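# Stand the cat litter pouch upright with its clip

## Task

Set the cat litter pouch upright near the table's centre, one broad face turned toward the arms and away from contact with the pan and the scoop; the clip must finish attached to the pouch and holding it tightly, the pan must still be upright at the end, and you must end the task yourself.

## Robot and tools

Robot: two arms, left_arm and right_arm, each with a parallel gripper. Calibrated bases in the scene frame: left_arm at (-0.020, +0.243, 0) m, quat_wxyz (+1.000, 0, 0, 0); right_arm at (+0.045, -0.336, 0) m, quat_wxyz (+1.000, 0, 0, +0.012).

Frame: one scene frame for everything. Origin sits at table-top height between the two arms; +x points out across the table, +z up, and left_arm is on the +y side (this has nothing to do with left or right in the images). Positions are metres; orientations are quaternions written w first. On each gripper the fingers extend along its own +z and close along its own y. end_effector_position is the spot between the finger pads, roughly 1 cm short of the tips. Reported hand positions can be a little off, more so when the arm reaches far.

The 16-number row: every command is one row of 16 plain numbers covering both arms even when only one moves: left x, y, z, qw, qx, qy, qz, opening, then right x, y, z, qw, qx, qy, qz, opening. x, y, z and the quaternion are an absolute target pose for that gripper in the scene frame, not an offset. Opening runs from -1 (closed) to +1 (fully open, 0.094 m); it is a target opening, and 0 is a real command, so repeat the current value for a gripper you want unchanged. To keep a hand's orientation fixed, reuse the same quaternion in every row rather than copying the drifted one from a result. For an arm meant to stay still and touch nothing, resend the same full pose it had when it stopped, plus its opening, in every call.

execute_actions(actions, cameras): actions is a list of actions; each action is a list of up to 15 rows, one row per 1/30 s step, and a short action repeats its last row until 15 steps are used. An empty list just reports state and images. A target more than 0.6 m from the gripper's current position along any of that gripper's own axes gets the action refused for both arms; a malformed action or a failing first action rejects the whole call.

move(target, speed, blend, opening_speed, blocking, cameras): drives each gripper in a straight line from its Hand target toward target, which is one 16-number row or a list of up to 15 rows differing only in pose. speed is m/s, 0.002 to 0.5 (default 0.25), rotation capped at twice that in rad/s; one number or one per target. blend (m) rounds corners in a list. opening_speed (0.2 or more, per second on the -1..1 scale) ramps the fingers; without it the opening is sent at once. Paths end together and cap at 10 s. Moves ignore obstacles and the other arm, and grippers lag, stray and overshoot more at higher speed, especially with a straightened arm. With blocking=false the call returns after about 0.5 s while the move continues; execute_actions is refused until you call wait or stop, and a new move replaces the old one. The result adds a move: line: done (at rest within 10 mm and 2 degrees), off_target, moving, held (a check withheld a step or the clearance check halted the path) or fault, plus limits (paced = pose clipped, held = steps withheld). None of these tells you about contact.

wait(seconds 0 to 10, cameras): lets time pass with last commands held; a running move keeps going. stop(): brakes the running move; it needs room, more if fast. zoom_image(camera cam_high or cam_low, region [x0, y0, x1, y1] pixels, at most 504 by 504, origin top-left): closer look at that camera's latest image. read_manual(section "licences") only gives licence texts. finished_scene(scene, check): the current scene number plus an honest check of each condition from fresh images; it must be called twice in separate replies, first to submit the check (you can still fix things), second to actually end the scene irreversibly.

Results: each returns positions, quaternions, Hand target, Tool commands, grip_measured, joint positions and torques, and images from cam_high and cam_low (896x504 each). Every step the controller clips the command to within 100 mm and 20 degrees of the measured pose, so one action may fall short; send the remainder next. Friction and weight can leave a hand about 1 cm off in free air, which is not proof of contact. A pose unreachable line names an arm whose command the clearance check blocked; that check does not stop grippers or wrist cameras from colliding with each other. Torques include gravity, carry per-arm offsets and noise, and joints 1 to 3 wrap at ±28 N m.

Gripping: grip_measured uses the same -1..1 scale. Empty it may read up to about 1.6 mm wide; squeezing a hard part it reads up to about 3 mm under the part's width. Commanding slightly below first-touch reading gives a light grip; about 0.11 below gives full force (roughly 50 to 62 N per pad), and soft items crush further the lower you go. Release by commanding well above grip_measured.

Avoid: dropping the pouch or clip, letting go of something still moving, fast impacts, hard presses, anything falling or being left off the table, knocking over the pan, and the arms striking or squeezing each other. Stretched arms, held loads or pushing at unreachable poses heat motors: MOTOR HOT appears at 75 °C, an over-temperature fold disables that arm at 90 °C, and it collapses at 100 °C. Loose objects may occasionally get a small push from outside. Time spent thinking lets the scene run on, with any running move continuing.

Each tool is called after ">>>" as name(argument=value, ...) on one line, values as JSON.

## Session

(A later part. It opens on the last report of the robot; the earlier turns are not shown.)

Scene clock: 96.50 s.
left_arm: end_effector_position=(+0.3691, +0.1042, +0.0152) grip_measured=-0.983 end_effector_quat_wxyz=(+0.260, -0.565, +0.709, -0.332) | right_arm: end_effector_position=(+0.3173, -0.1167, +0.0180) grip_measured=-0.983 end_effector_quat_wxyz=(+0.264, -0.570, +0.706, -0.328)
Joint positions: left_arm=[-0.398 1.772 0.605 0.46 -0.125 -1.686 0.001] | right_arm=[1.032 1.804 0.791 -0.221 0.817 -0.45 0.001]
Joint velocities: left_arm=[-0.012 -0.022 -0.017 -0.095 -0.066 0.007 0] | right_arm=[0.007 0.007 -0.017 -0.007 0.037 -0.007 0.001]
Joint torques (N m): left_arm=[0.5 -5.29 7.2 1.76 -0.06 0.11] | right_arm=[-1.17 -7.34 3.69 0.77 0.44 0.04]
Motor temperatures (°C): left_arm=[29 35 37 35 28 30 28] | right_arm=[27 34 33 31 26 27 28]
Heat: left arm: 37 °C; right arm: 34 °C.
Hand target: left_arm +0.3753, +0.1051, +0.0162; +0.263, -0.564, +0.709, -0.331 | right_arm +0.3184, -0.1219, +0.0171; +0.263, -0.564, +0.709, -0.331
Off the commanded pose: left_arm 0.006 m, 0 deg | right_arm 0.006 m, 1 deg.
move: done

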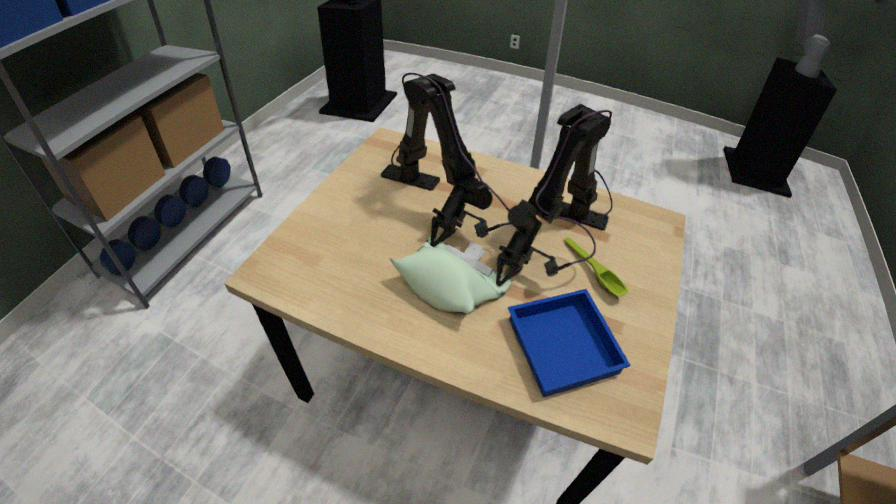

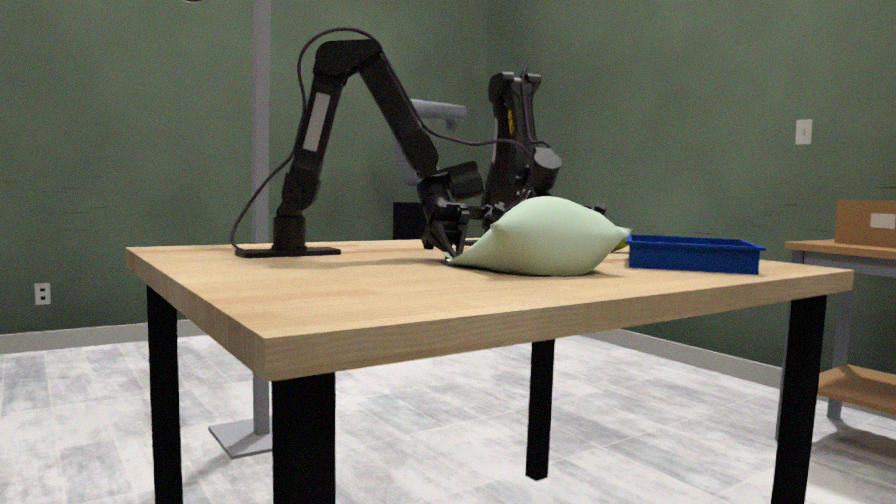

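>>> move(target=[0.3650,0.104,0.058,0.2255,-0.5875,0.7255,-0.2785,-1.0,0.3170,-0.118,0.058,0.2255,-0.5875,0.7255,-0.2785,-1.0], speed=0.05)

>>> zoom_image(camera="cam_high", region=[400, 205, 540, 315])

>>> zoom_image(camera="cam_low", region=[410, 170, 650, 290])

Scene clock: 99.10 s.
left_arm: end_effector_position=(+0.3607, +0.1039, +0.0407) grip_measured=-0.984 end_effector_quat_wxyz=(+0.215, -0.590, +0.730, -0.271) | right_arm: end_effector_position=(+0.3127, -0.1181, +0.0441) grip_measured=-0.983 end_effector_quat_wxyz=(+0.218, -0.595, +0.722, -0.277)
Joint positions: left_arm=[-0.405 1.661 0.777 0.011 -0.12 -1.72 0.001] | right_arm=[0.982 1.7 0.895 -0.474 0.669 -0.474 0.001]
Joint velocities: left_arm=[-0.002 -0.007 0.002 -0.051 -0.066 0.022 -0.001] | right_arm=[0.007 -0.007 -0.002 -0.051 0.007 -0.007 0]
Joint torques (N m): left_arm=[-0.18 -9.33 8.29 1.26 -0.17 0.02] | right_arm=[-0.95 -8.79 7.45 0.31 0.47 -0.03]
Motor temperatures (°C): left_arm=[29 35 37 35 28 30 28] | right_arm=[27 35 34 31 26 27 28]
Heat: left arm: 37 °C; right arm: 35 °C.
Hand target: left_arm +0.3650, +0.1040, +0.0579; +0.226, -0.589, +0.725, -0.278 | right_arm +0.3171, -0.1180, +0.0584; +0.226, -0.587, +0.725, -0.279
Off the commanded pose: left_arm 0.018 m, 2 deg | right_arm 0.015 m, 1 deg.
move: off_target (left_arm, right_arm)

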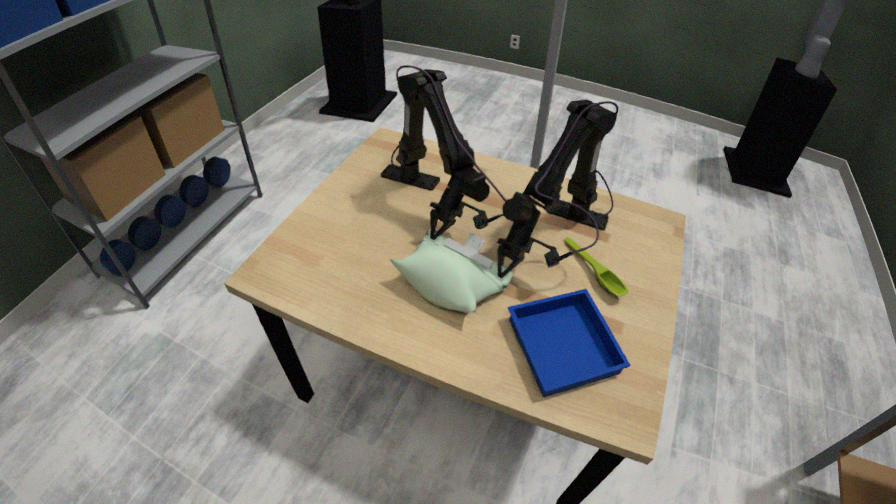

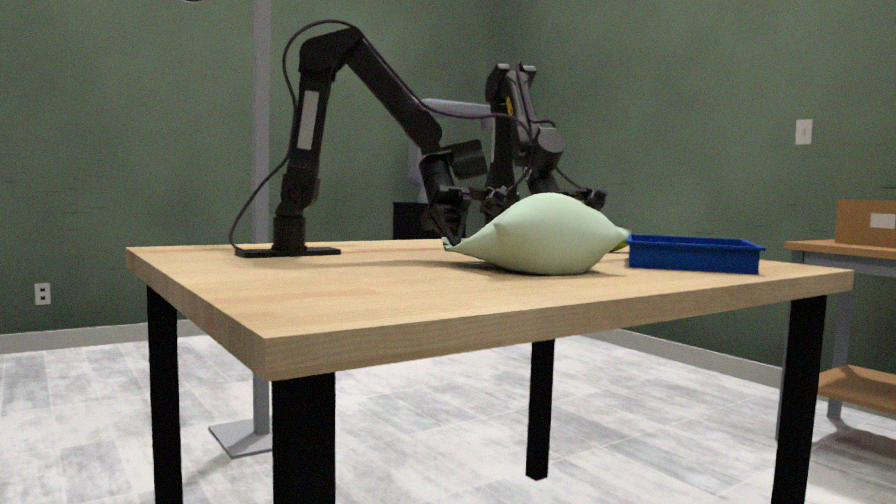

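Scaled by 3.600.

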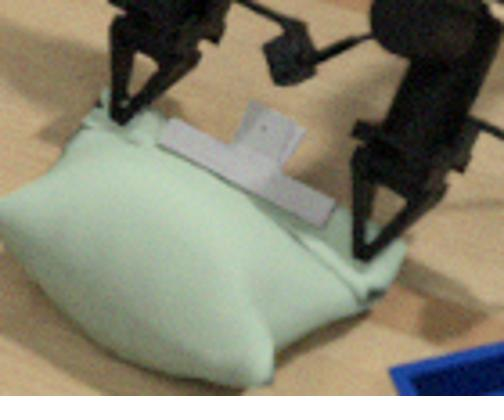

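Scaled by 2.100.

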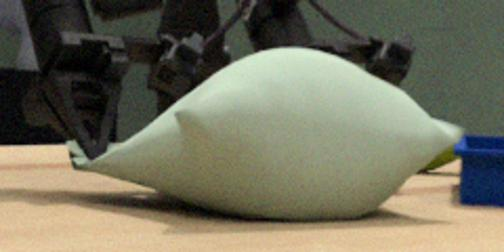

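>>> move(target=[[0.3440,0.1061,0.112,0.1790,-0.6243,0.7310,-0.2096,-1.0,0.3084,-0.1165,0.112,0.1790,-0.6243,0.7310,-0.2096,-1.0],[0.3180,0.1079,0.165,0.1334,-0.6557,0.7282,-0.1482,-1.0,0.2942,-0.1162,0.165,0.1334,-0.6557,0.7282,-0.1482,-1.0]], speed=0.07, blend=0.02)

>>> zoom_image(camera="cam_high", region=[390, 185, 550, 315])

>>> zoom_image(camera="cam_low", region=[410, 130, 650, 290])

Scene clock: 102.43 s.
left_arm: end_effector_position=(+0.3188, +0.1094, +0.1491) grip_measured=-0.984 end_effector_quat_wxyz=(+0.128, -0.660, +0.728, -0.136) | right_arm: end_effector_position=(+0.2931, -0.1149, +0.1506) grip_measured=-0.983 end_effector_quat_wxyz=(+0.122, -0.660, +0.726, -0.152)
Joint positions: left_arm=[-0.441 1.591 1.344 -0.97 -0.13 -1.89 0.001] | right_arm=[0.881 1.601 1.367 -1.138 0.341 -0.605 0.001]
Joint velocities: left_arm=[0.002 -0.012 0.007 -0.007 -0.007 -0.125 0] | right_arm=[0.012 -0.012 0.007 -0.007 -0.066 -0.022 0]
Joint torques (N m): left_arm=[-0.25 -7.86 10.22 0.74 -0.17 -0.04] | right_arm=[-0.79 -8.09 8.79 0.2 0.14 -0.06]
Motor temperatures (°C): left_arm=[29 36 38 35 28 30 29] | right_arm=[27 36 34 31 26 27 28]
Heat: left arm: 38 °C; right arm: 36 °C.
Hand target: left_arm +0.3186, +0.1083, +0.1662; +0.135, -0.658, +0.726, -0.147 | right_arm +0.2939, -0.1165, +0.1657; +0.134, -0.655, +0.729, -0.149
Off the commanded pose: left_arm 0.016 m, 2 deg | right_arm 0.015 m, 1 deg.
move: off_target (left_arm, right_arm)

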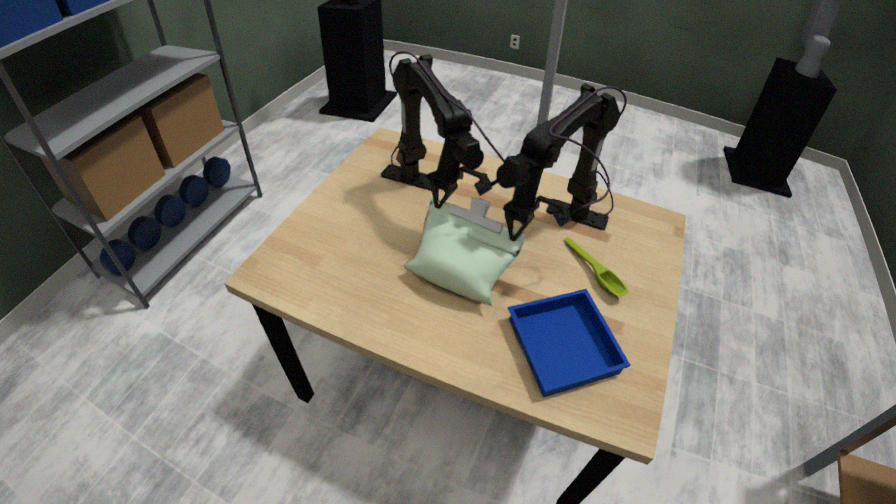

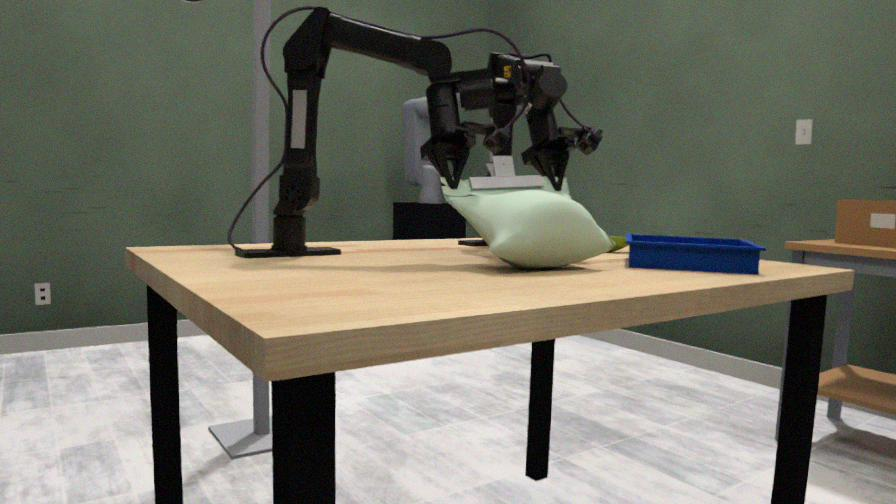

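Scaled by 3.150.

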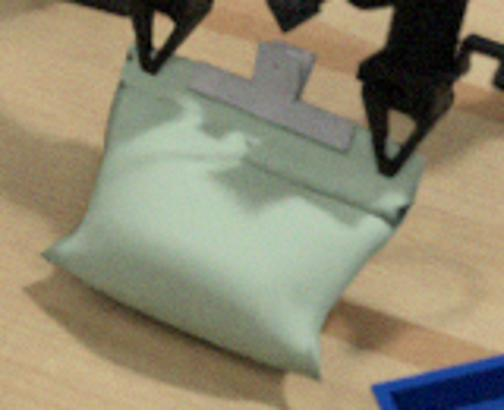

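Scaled by 2.100.

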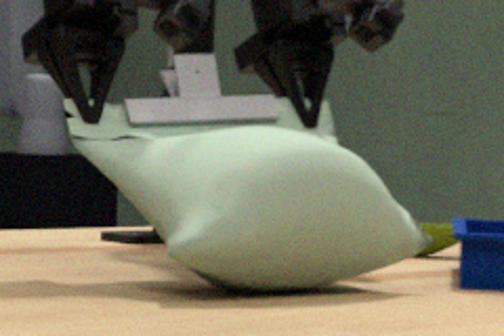

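>>> move(target=[0.2830,0.1090,0.236,0.0847,-0.6895,0.7139,-0.0877,-1.0,0.2760,-0.1150,0.238,0.0847,-0.6895,0.7139,-0.0877,-1.0], speed=0.06)

>>> zoom_image(camera="cam_high", region=[390, 165, 550, 305])

>>> zoom_image(camera="cam_low", region=[410, 110, 650, 290])

Scene clock: 105.03 s.
left_arm: end_effector_position=(+0.2752, +0.1131, +0.2202) grip_measured=-0.984 end_effector_quat_wxyz=(-0.069, +0.692, -0.716, +0.058) | right_arm: end_effector_position=(+0.2676, -0.1167, +0.2245) grip_measured=-0.983 end_effector_quat_wxyz=(-0.068, +0.694, -0.712, +0.082)
Joint positions: left_arm=[-0.467 1.667 1.764 -1.513 -0.091 -1.997 0.001] | right_arm=[0.85 1.665 1.776 -1.562 0.176 -0.681 0.001]
Joint velocities: left_arm=[-0.017 0.012 -0.002 -0.037 -0.007 0.022 0.001] | right_arm=[0.002 0.007 -0.012 -0.051 -0.066 -0.022 0.001]
Joint torques (N m): left_arm=[-0.47 -6.83 10.29 0.77 -0.29 -0.08] | right_arm=[-0.81 -6.54 9.44 0.37 0.25 -0.06]
Motor temperatures (°C): left_arm=[29 36 39 35 28 30 29] | right_arm=[27 36 35 30 26 27 28]
Heat: left arm: 39 °C; right arm: 36 °C.
Hand target: left_arm +0.2832, +0.1093, +0.2367; -0.085, +0.691, -0.713, +0.087 | right_arm +0.2756, -0.1154, +0.2377; -0.092, +0.689, -0.713, +0.088
Off the commanded pose: left_arm 0.018 m, 4 deg | right_arm 0.016 m, 2 deg.
joint sent to its limit (right arm) — joint 4 (wrist pitch), lower limit. The joint targets still meet the commanded pose.
move: off_target (left_arm, right_arm)

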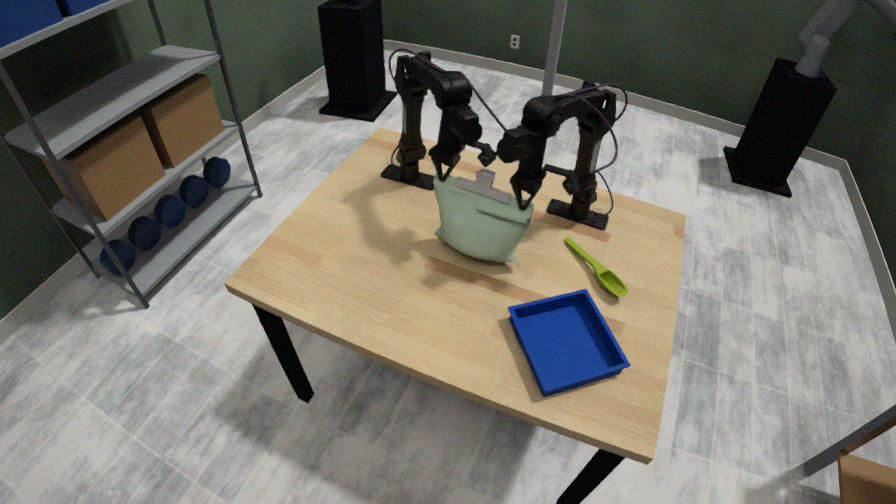

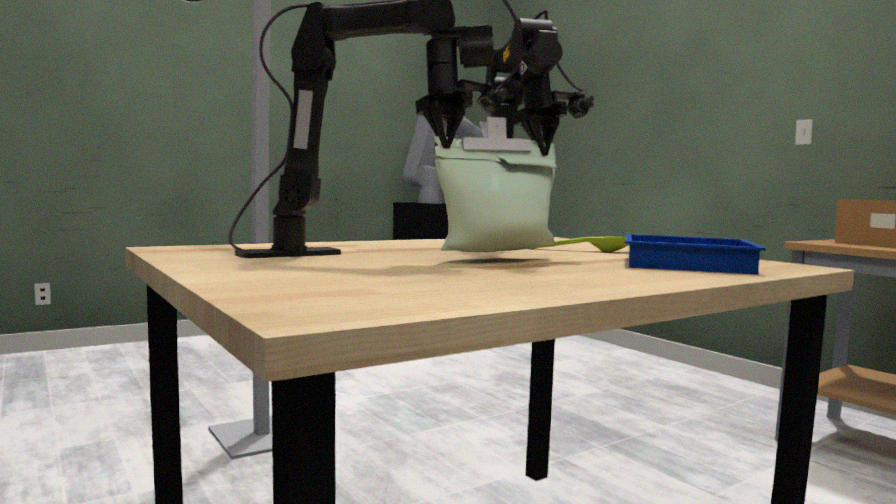

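Scaled by 3.150.

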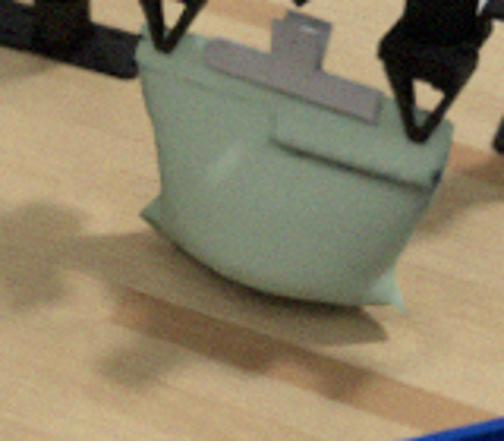

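Scaled by 2.100.

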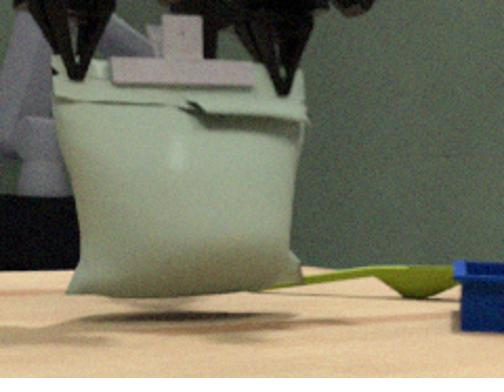

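>>> move(target=[0.2810,0.1090,0.208,0.0182,-0.6945,0.7191,-0.0188,-1.0,0.2760,-0.1150,0.208,0.0182,-0.6945,0.7191,-0.0188,-1.0], speed=0.03)

>>> zoom_image(camera="cam_low", region=[410, 110, 650, 290])

>>> zoom_image(camera="cam_high", region=[390, 165, 550, 305])

Scene clock: 110.50 s.
left_arm: end_effector_position=(+0.2772, +0.1095, +0.1986) grip_measured=-0.984 end_effector_quat_wxyz=(-0.018, +0.695, -0.718, +0.013) | right_arm: end_effector_position=(+0.2737, -0.1178, +0.2051) grip_measured=-0.983 end_effector_quat_wxyz=(-0.031, +0.694, -0.718, +0.026)
Joint positions: left_arm=[-0.438 1.776 1.816 -1.573 -0.025 -1.975 0.001] | right_arm=[0.764 1.722 1.776 -1.565 0.052 -0.751 0.001]
Joint velocities: left_arm=[0.007 0.012 0.007 -0.081 0.007 -0.022 0.001] | right_arm=[0.017 0.002 0.002 -0.022 -0.066 0.066 -0.001]
Joint torques (N m): left_arm=[0.59 -7.3 9.2 0.41 0.01 0.06] | right_arm=[-0.69 -6.56 6.86 0.32 -0.11 -0.07]
Motor temperatures (°C): left_arm=[29 36 40 34 28 30 29] | right_arm=[27 36 37 30 26 27 28]
Heat: left arm: 40 °C; right arm: 37 °C.
Hand target: left_arm +0.2806, +0.1090, +0.2081; -0.021, +0.695, -0.718, +0.025 | right_arm +0.2765, -0.1152, +0.2078; -0.038, +0.694, -0.719, +0.020
Off the commanded pose: left_arm 0.010 m, 1 deg | right_arm 0.005 m, 2 deg.
joint read past its limit (right arm) — joint 4 (wrist pitch), lower limit.
joint sent to its limit (left arm) — joint 4 (wrist pitch), lower limit. The joint targets still meet the commanded pose.
joint sent to its limit (right arm) — joint 4 (wrist pitch), lower limit. The joint targets still meet the commanded pose.
move: done

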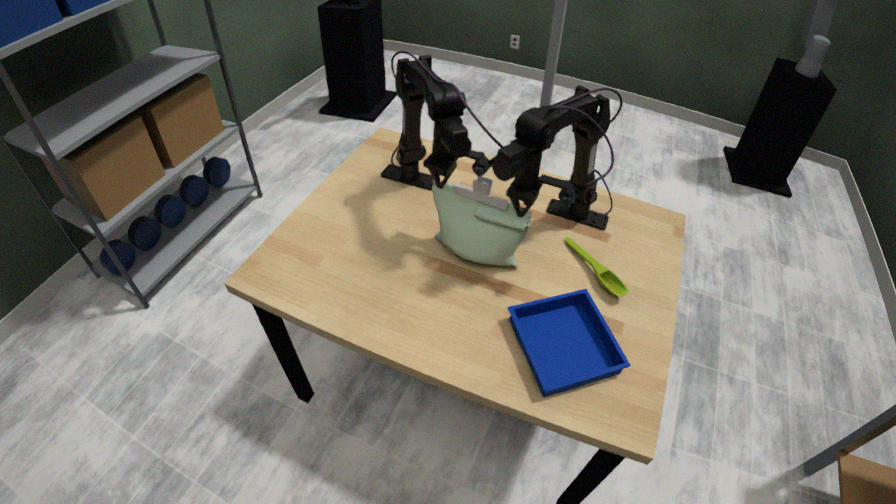

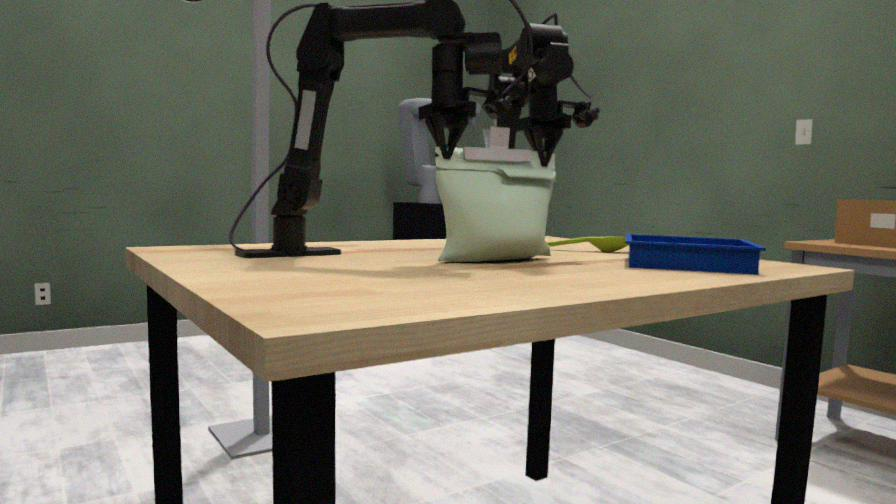

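Scaled by 2.100.

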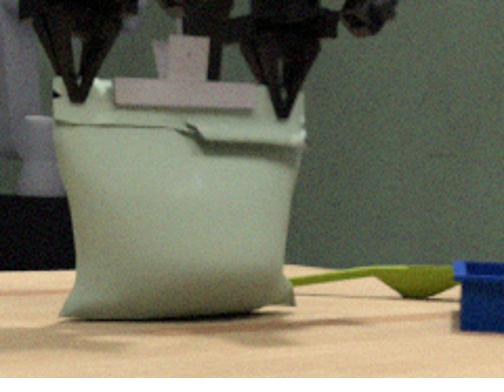

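Scaled by 3.150.

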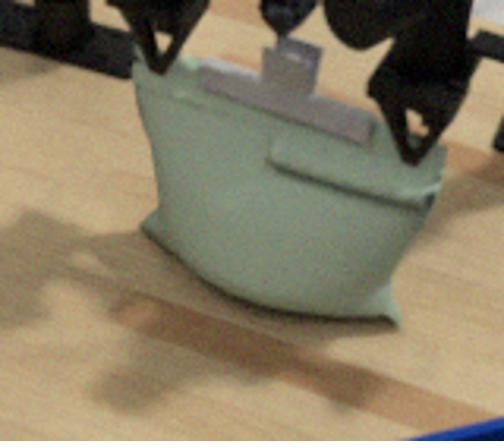

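>>> move(target=[0.2800,0.1090,0.192,0.0182,-0.6945,0.7191,-0.0188,-1.0,0.2760,-0.1150,0.188,0.0182,-0.6945,0.7191,-0.0188,-1.0], speed=0.03)

>>> zoom_image(camera="cam_low", region=[410, 110, 650, 290])

>>> zoom_image(camera="cam_high", region=[390, 165, 550, 305])

Scene clock: 111.70 s.
left_arm: end_effector_position=(+0.2773, +0.1089, +0.1909) grip_measured=-0.984 end_effector_quat_wxyz=(-0.016, +0.694, -0.719, +0.010) | right_arm: end_effector_position=(+0.2733, -0.1174, +0.1962) grip_measured=-0.983 end_effector_quat_wxyz=(-0.023, +0.695, -0.718, +0.024)
Joint positions: left_arm=[-0.438 1.776 1.785 -1.549 -0.022 -1.973 0.001] | right_arm=[0.764 1.728 1.748 -1.546 0.049 -0.752 0.001]
Joint velocities: left_arm=[-0.002 0.017 -0.007 -0.007 0.081 -0.066 0] | right_arm=[0.002 -0.007 0.007 -0.081 0.022 -0.007 0]
Joint torques (N m): left_arm=[0.4 -7.75 5.71 0.65 0 0.07] | right_arm=[-0.85 -5.93 4.34 0.4 -0.08 -0.09]
Motor temperatures (°C): left_arm=[29 36 39 34 28 30 29] | right_arm=[27 36 36 30 26 27 28]
Heat: left arm: 39 °C; right arm: 36 °C.
Hand target: left_arm +0.2798, +0.1090, +0.1919; -0.018, +0.694, -0.719, +0.019 | right_arm +0.2760, -0.1151, +0.1880; -0.018, +0.694, -0.719, +0.019
Off the commanded pose: left_arm 0.003 m, 1 deg | right_arm 0.009 m, 1 deg.
move: done

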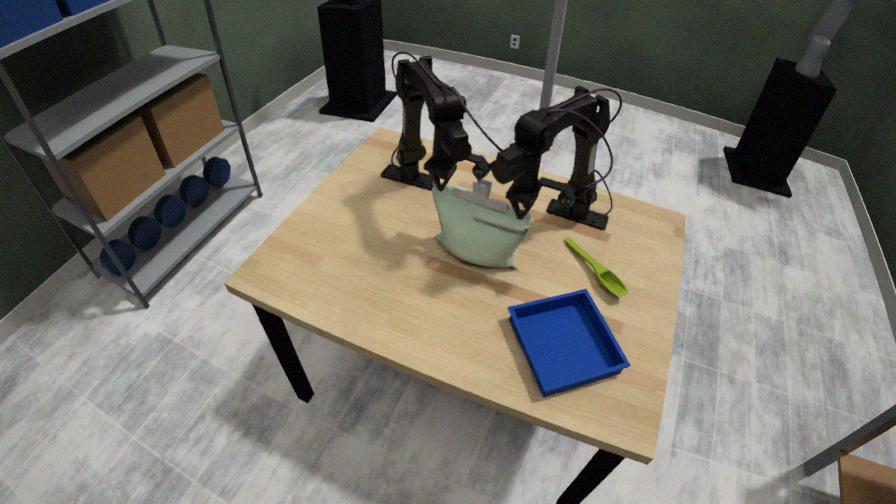

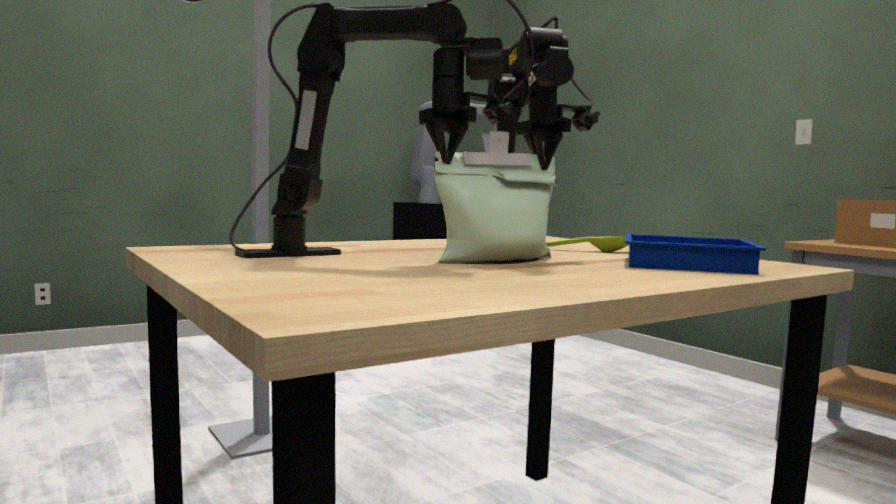

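Scaled by 2.100.

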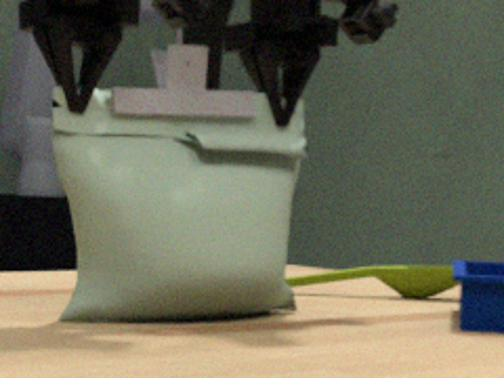

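Scaled by 3.150.

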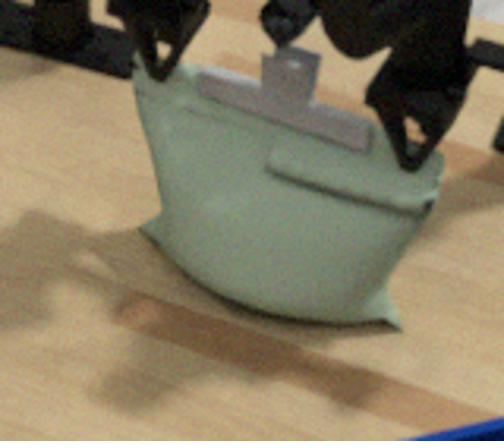

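>>> move(target=[0.2800,0.1090,0.182,0.0182,-0.6945,0.7191,-0.0188,-1.0,0.2760,-0.1150,0.177,0.0182,-0.6945,0.7191,-0.0188,-1.0], speed=0.03)

>>> zoom_image(camera="cam_low", region=[410, 110, 650, 290])

>>> zoom_image(camera="cam_high", region=[390, 165, 550, 305])

Scene clock: 114.33 s.
left_arm: end_effector_position=(+0.2773, +0.1089, +0.1795) grip_measured=-0.984 end_effector_quat_wxyz=(-0.014, +0.694, -0.720, +0.005) | right_arm: end_effector_position=(+0.2754, -0.1158, +0.1841) grip_measured=-0.983 end_effector_quat_wxyz=(-0.022, +0.695, -0.718, +0.025)
Joint positions: left_arm=[-0.438 1.776 1.739 -1.513 -0.022 -1.972 0.001] | right_arm=[0.764 1.728 1.698 -1.498 0.051 -0.752 0.001]
Joint velocities: left_arm=[-0.002 0.002 0.022 -0.051 -0.007 -0.007 -0.001] | right_arm=[0.012 -0.002 -0.027 0.037 0.007 0.007 0]
Joint torques (N m): left_arm=[0.28 -8.66 5.16 0.72 0 0.05] | right_arm=[-0.77 -6.95 4.11 0.41 -0.14 -0.09]
Motor temperatures (°C): left_arm=[29 36 39 34 28 30 29] | right_arm=[27 36 36 30 26 27 29]
Heat: left arm: 39 °C; right arm: 36 °C.
Hand target: left_arm +0.2800, +0.1090, +0.1820; -0.018, +0.694, -0.719, +0.019 | right_arm +0.2761, -0.1151, +0.1771; -0.018, +0.694, -0.719, +0.019
Off the commanded pose: left_arm 0.004 m, 2 deg | right_arm 0.007 m, 1 deg.
move: done

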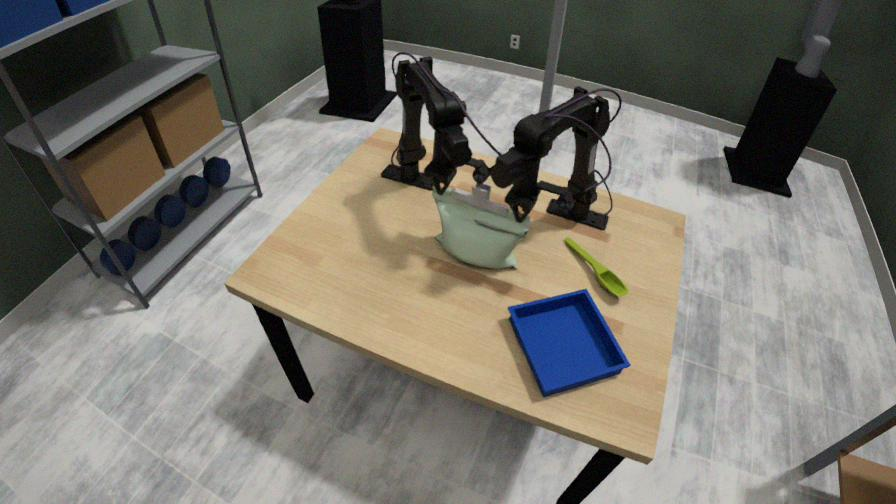

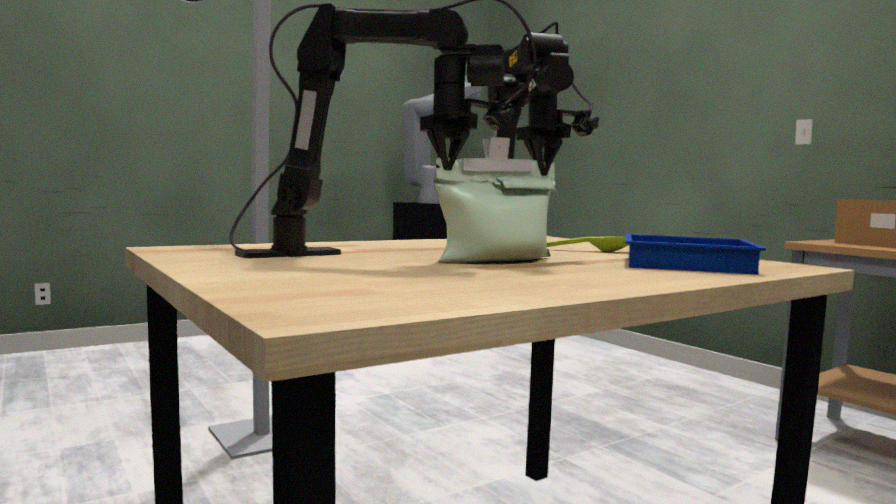

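Scaled by 2.100.

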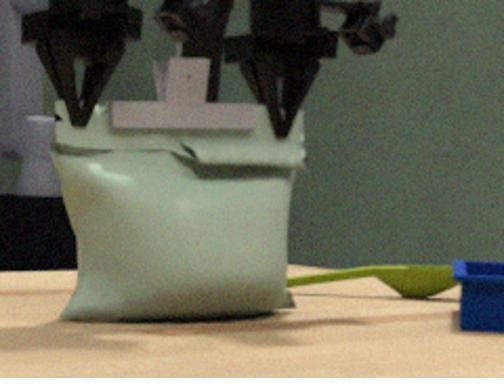

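Scaled by 3.150.

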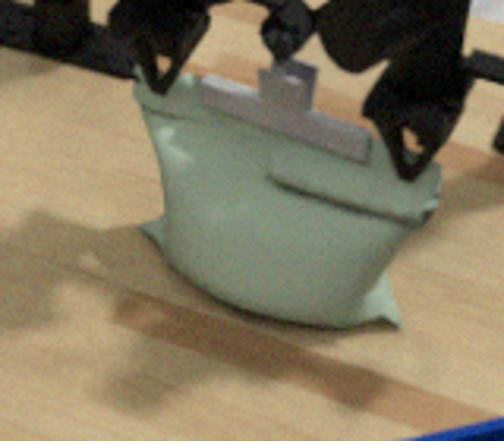

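>>> execute_actions(actions=[])

Scene clock: 115.13 s.
left_arm: end_effector_position=(+0.2774, +0.1089, +0.1794) grip_measured=-0.984 end_effector_quat_wxyz=(-0.014, +0.694, -0.720, +0.006) | right_arm: end_effector_position=(+0.2755, -0.1157, +0.1841) grip_measured=-0.983 end_effector_quat_wxyz=(-0.022, +0.695, -0.718, +0.025)
Joint positions: left_arm=[-0.438 1.776 1.738 -1.513 -0.022 -1.972 0.001] | right_arm=[0.764 1.728 1.698 -1.497 0.051 -0.752 0.001]
Joint velocities: left_arm=[-0.002 -0.002 -0.012 0.037 -0.051 0.037 0] | right_arm=[-0.002 0.002 0.002 -0.037 0.007 -0.007 0.001]
Joint torques (N m): left_arm=[0.51 -8.43 5.29 0.64 0 0] | right_arm=[-0.8 -6.74 4.19 0.36 -0.21 -0.07]
Motor temperatures (°C): left_arm=[29 36 39 34 28 30 29] | right_arm=[27 36 36 30 26 27 29]
Heat: left arm: 39 °C; right arm: 36 °C.
Hand target: left_arm +0.2799, +0.1090, +0.1819; -0.018, +0.694, -0.719, +0.019 | right_arm +0.2761, -0.1151, +0.1771; -0.018, +0.694, -0.719, +0.019
Tool commands: left_gripper/opening=-1.0 right_gripper/opening=-1.0
Off the commanded pose: left_arm 0.004 m, 2 deg | right_arm 0.007 m, 1 deg.

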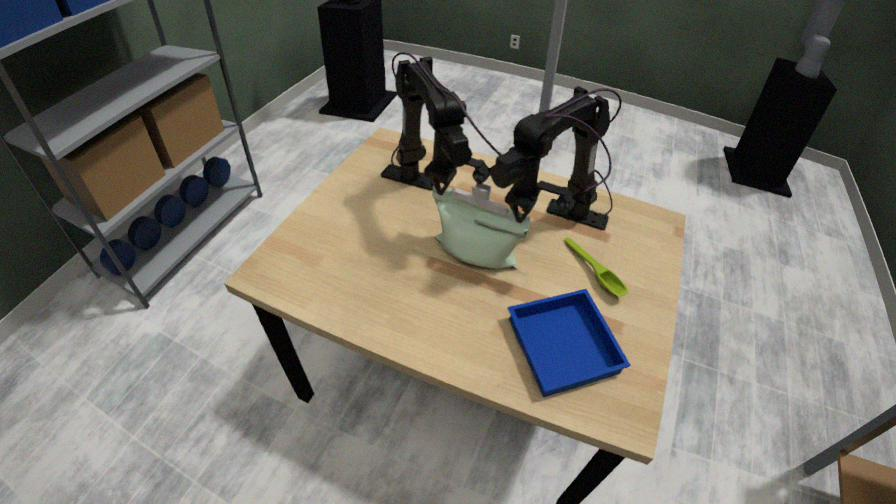

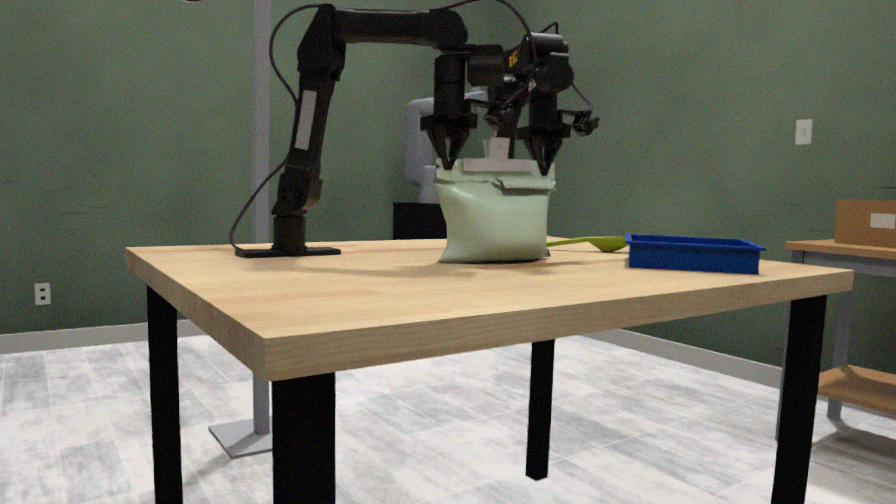

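>>> zoom_image(camera="cam_low", region=[390, 110, 610, 280])

>>> zoom_image(camera="cam_high", region=[400, 160, 560, 280])

Scaled by 2.291.

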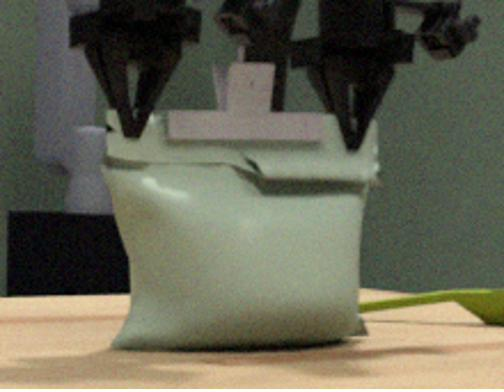

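Scaled by 3.150.

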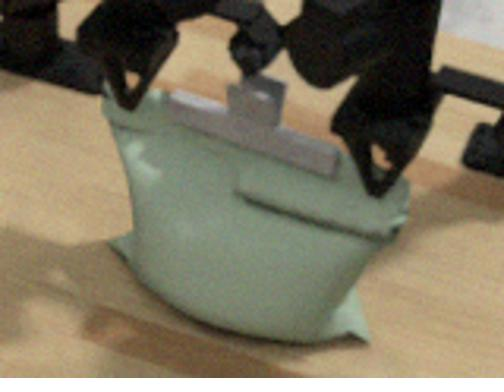

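>>> move(target=[[0.2800, 0.1090, 0.180, 0.0182, -0.6945, 0.7191, -0.0188, -1.0, 0.2760, -0.1150, 0.172, 0.0182, -0.6945, 0.7191, -0.0188, -1.0]], speed=0.03)

Scene clock: 116.37 s.
left_arm: end_effector_position=(+0.2774, +0.1088, +0.1766) grip_measured=-0.984 end_effector_quat_wxyz=(-0.014, +0.694, -0.720, +0.005) | right_arm: end_effector_position=(+0.2765, -0.1150, +0.1786) grip_measured=-0.983 end_effector_quat_wxyz=(-0.023, +0.696, -0.717, +0.026)
Joint positions: left_arm=[-0.438 1.776 1.727 -1.503 -0.022 -1.972 0.001] | right_arm=[0.764 1.728 1.676 -1.475 0.052 -0.754 0.001]
Joint velocities: left_arm=[-0.002 0.007 0.007 -0.037 0.081 -0.066 0.001] | right_arm=[0.007 -0.012 0.012 0.022 -0.037 -0.037 0.001]
Joint torques (N m): left_arm=[0.28 -8.62 5.38 0.64 0 0.06] | right_arm=[-0.94 -6.99 4.16 0.38 -0.17 -0.09]
Motor temperatures (°C): left_arm=[29 37 39 34 28 30 29] | right_arm=[27 36 36 30 26 27 29]
Heat: left arm: 39 °C; right arm: 36 °C.
Hand target: left_arm +0.2800, +0.1090, +0.1800; -0.018, +0.694, -0.719, +0.019 | right_arm +0.2761, -0.1150, +0.1721; -0.018, +0.694, -0.719, +0.019
Off the commanded pose: left_arm 0.004 m, 2 deg | right_arm 0.007 m, 1 deg.
move: done

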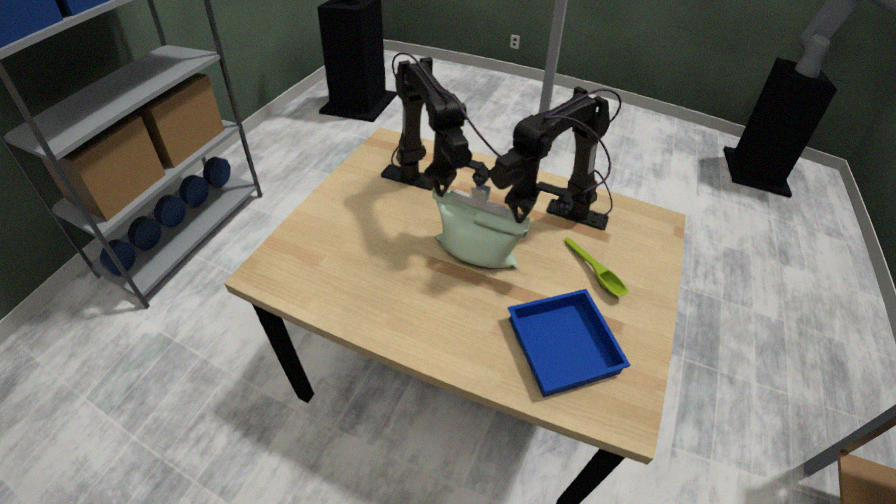

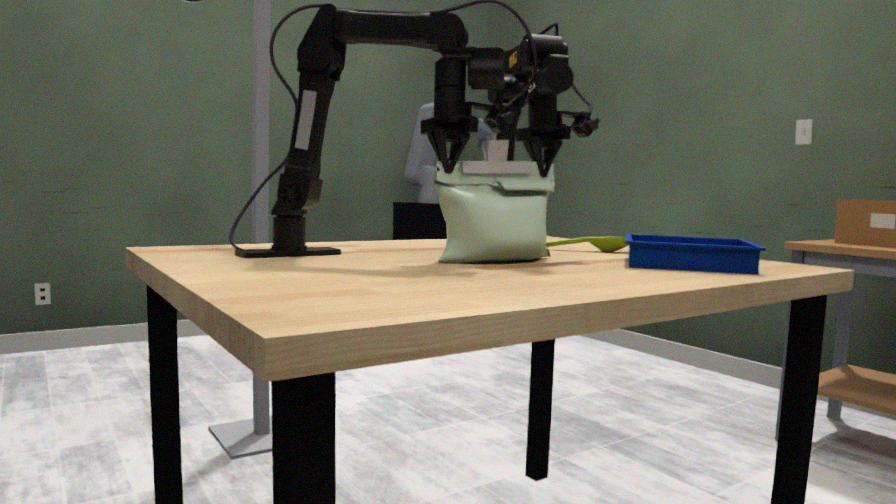

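>>> zoom_image(camera="cam_low", region=[390, 110, 610, 280])

>>> zoom_image(camera="cam_high", region=[400, 160, 560, 280])

Scaled by 2.291.

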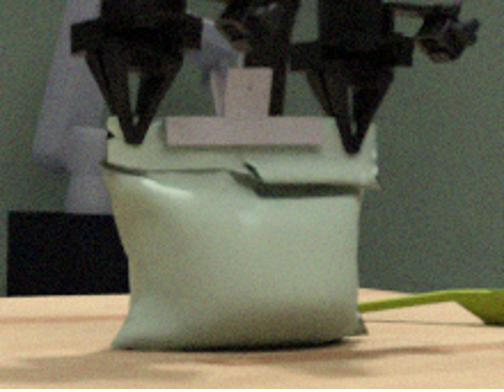

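Scaled by 3.150.

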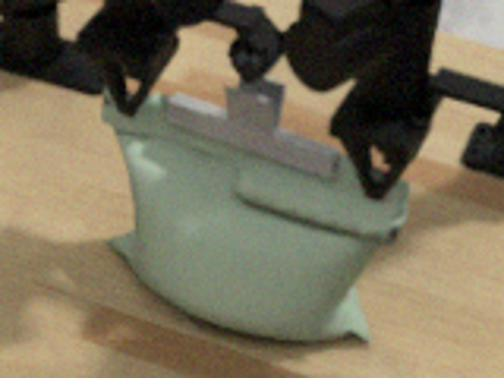

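>>> move(target=[[0.2800, 0.1090, 0.180, 0.0182, -0.6945, 0.7191, -0.0188, -0.75, 0.2760, -0.1150, 0.172, 0.0182, -0.6945, 0.7191, -0.0188, -0.75]], speed=0.03, opening_speed=0.3)

>>> zoom_image(camera="cam_low", region=[390, 110, 610, 280])

>>> zoom_image(camera="cam_high", region=[400, 160, 560, 280])

Scene clock: 118.90 s.
left_arm: end_effector_position=(+0.2800, +0.1074, +0.1767) grip_measured=-0.751 end_effector_quat_wxyz=(-0.014, +0.694, -0.719, +0.011) | right_arm: end_effector_position=(+0.2764, -0.1152, +0.1770) grip_measured=-0.752 end_effector_quat_wxyz=(-0.021, +0.696, -0.717, +0.026)
Joint positions: left_arm=[-0.437 1.776 1.727 -1.492 -0.019 -1.972 0.012] | right_arm=[0.764 1.728 1.67 -1.47 0.053 -0.754 0.012]
Joint velocities: left_arm=[-0.022 0.012 0.002 0.037 -0.037 -0.037 0.001] | right_arm=[0.007 -0.007 -0.017 -0.095 -0.037 -0.022 0.001]
Joint torques (N m): left_arm=[0.09 -8.72 5.34 0.59 -0.04 0.08] | right_arm=[-0.72 -6.9 4.68 0.32 -0.22 -0.02]
Motor temperatures (°C): left_arm=[29 37 38 34 28 30 29] | right_arm=[27 37 35 30 26 27 29]
Heat: left arm: 38 °C; right arm: 37 °C.
Hand target: left_arm +0.2801, +0.1090, +0.1799; -0.018, +0.694, -0.719, +0.019 | right_arm +0.2760, -0.1151, +0.1720; -0.018, +0.694, -0.719, +0.019
Off the commanded pose: left_arm 0.004 m, 1 deg | right_arm 0.005 m, 1 deg.
move: done

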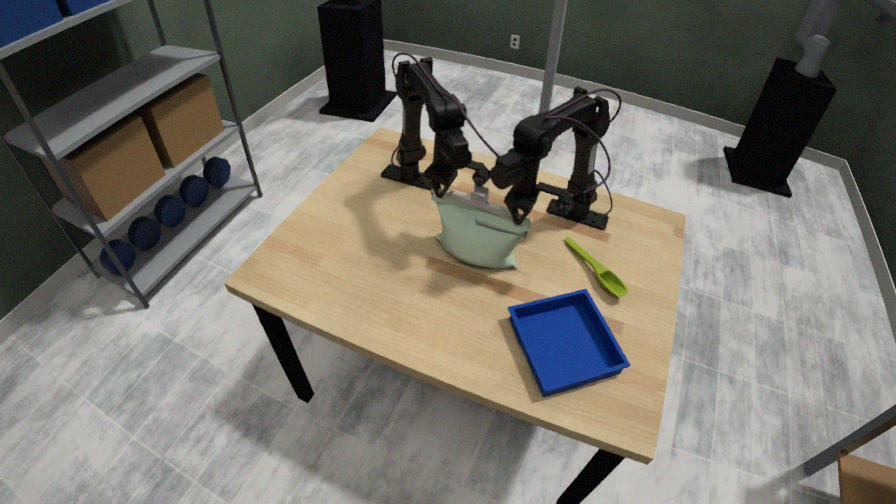

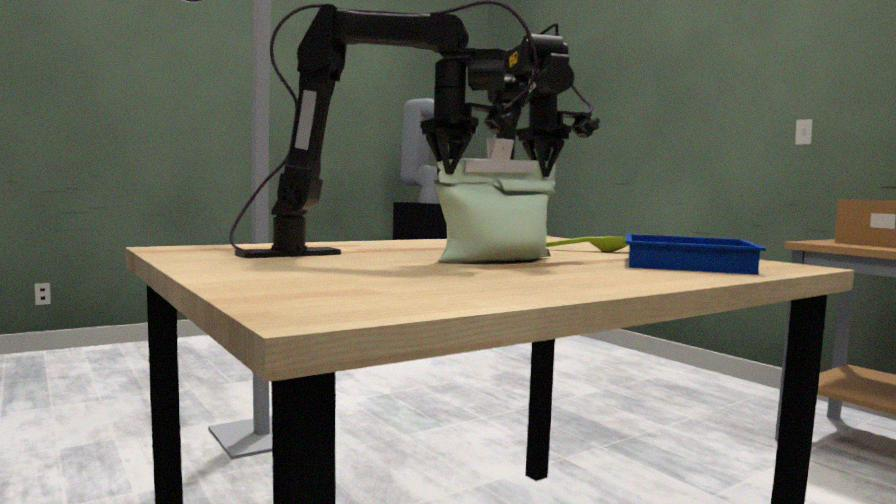

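Scaled by 2.291.

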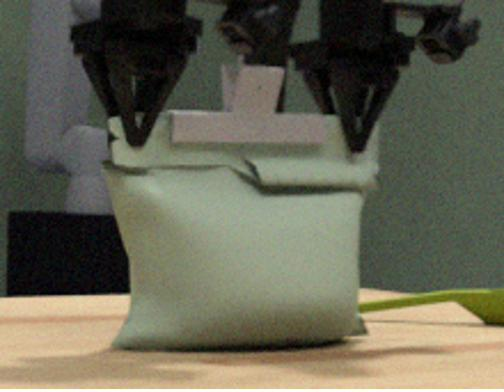

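Scaled by 3.150.

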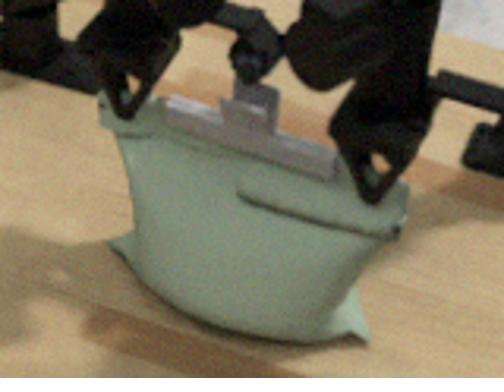

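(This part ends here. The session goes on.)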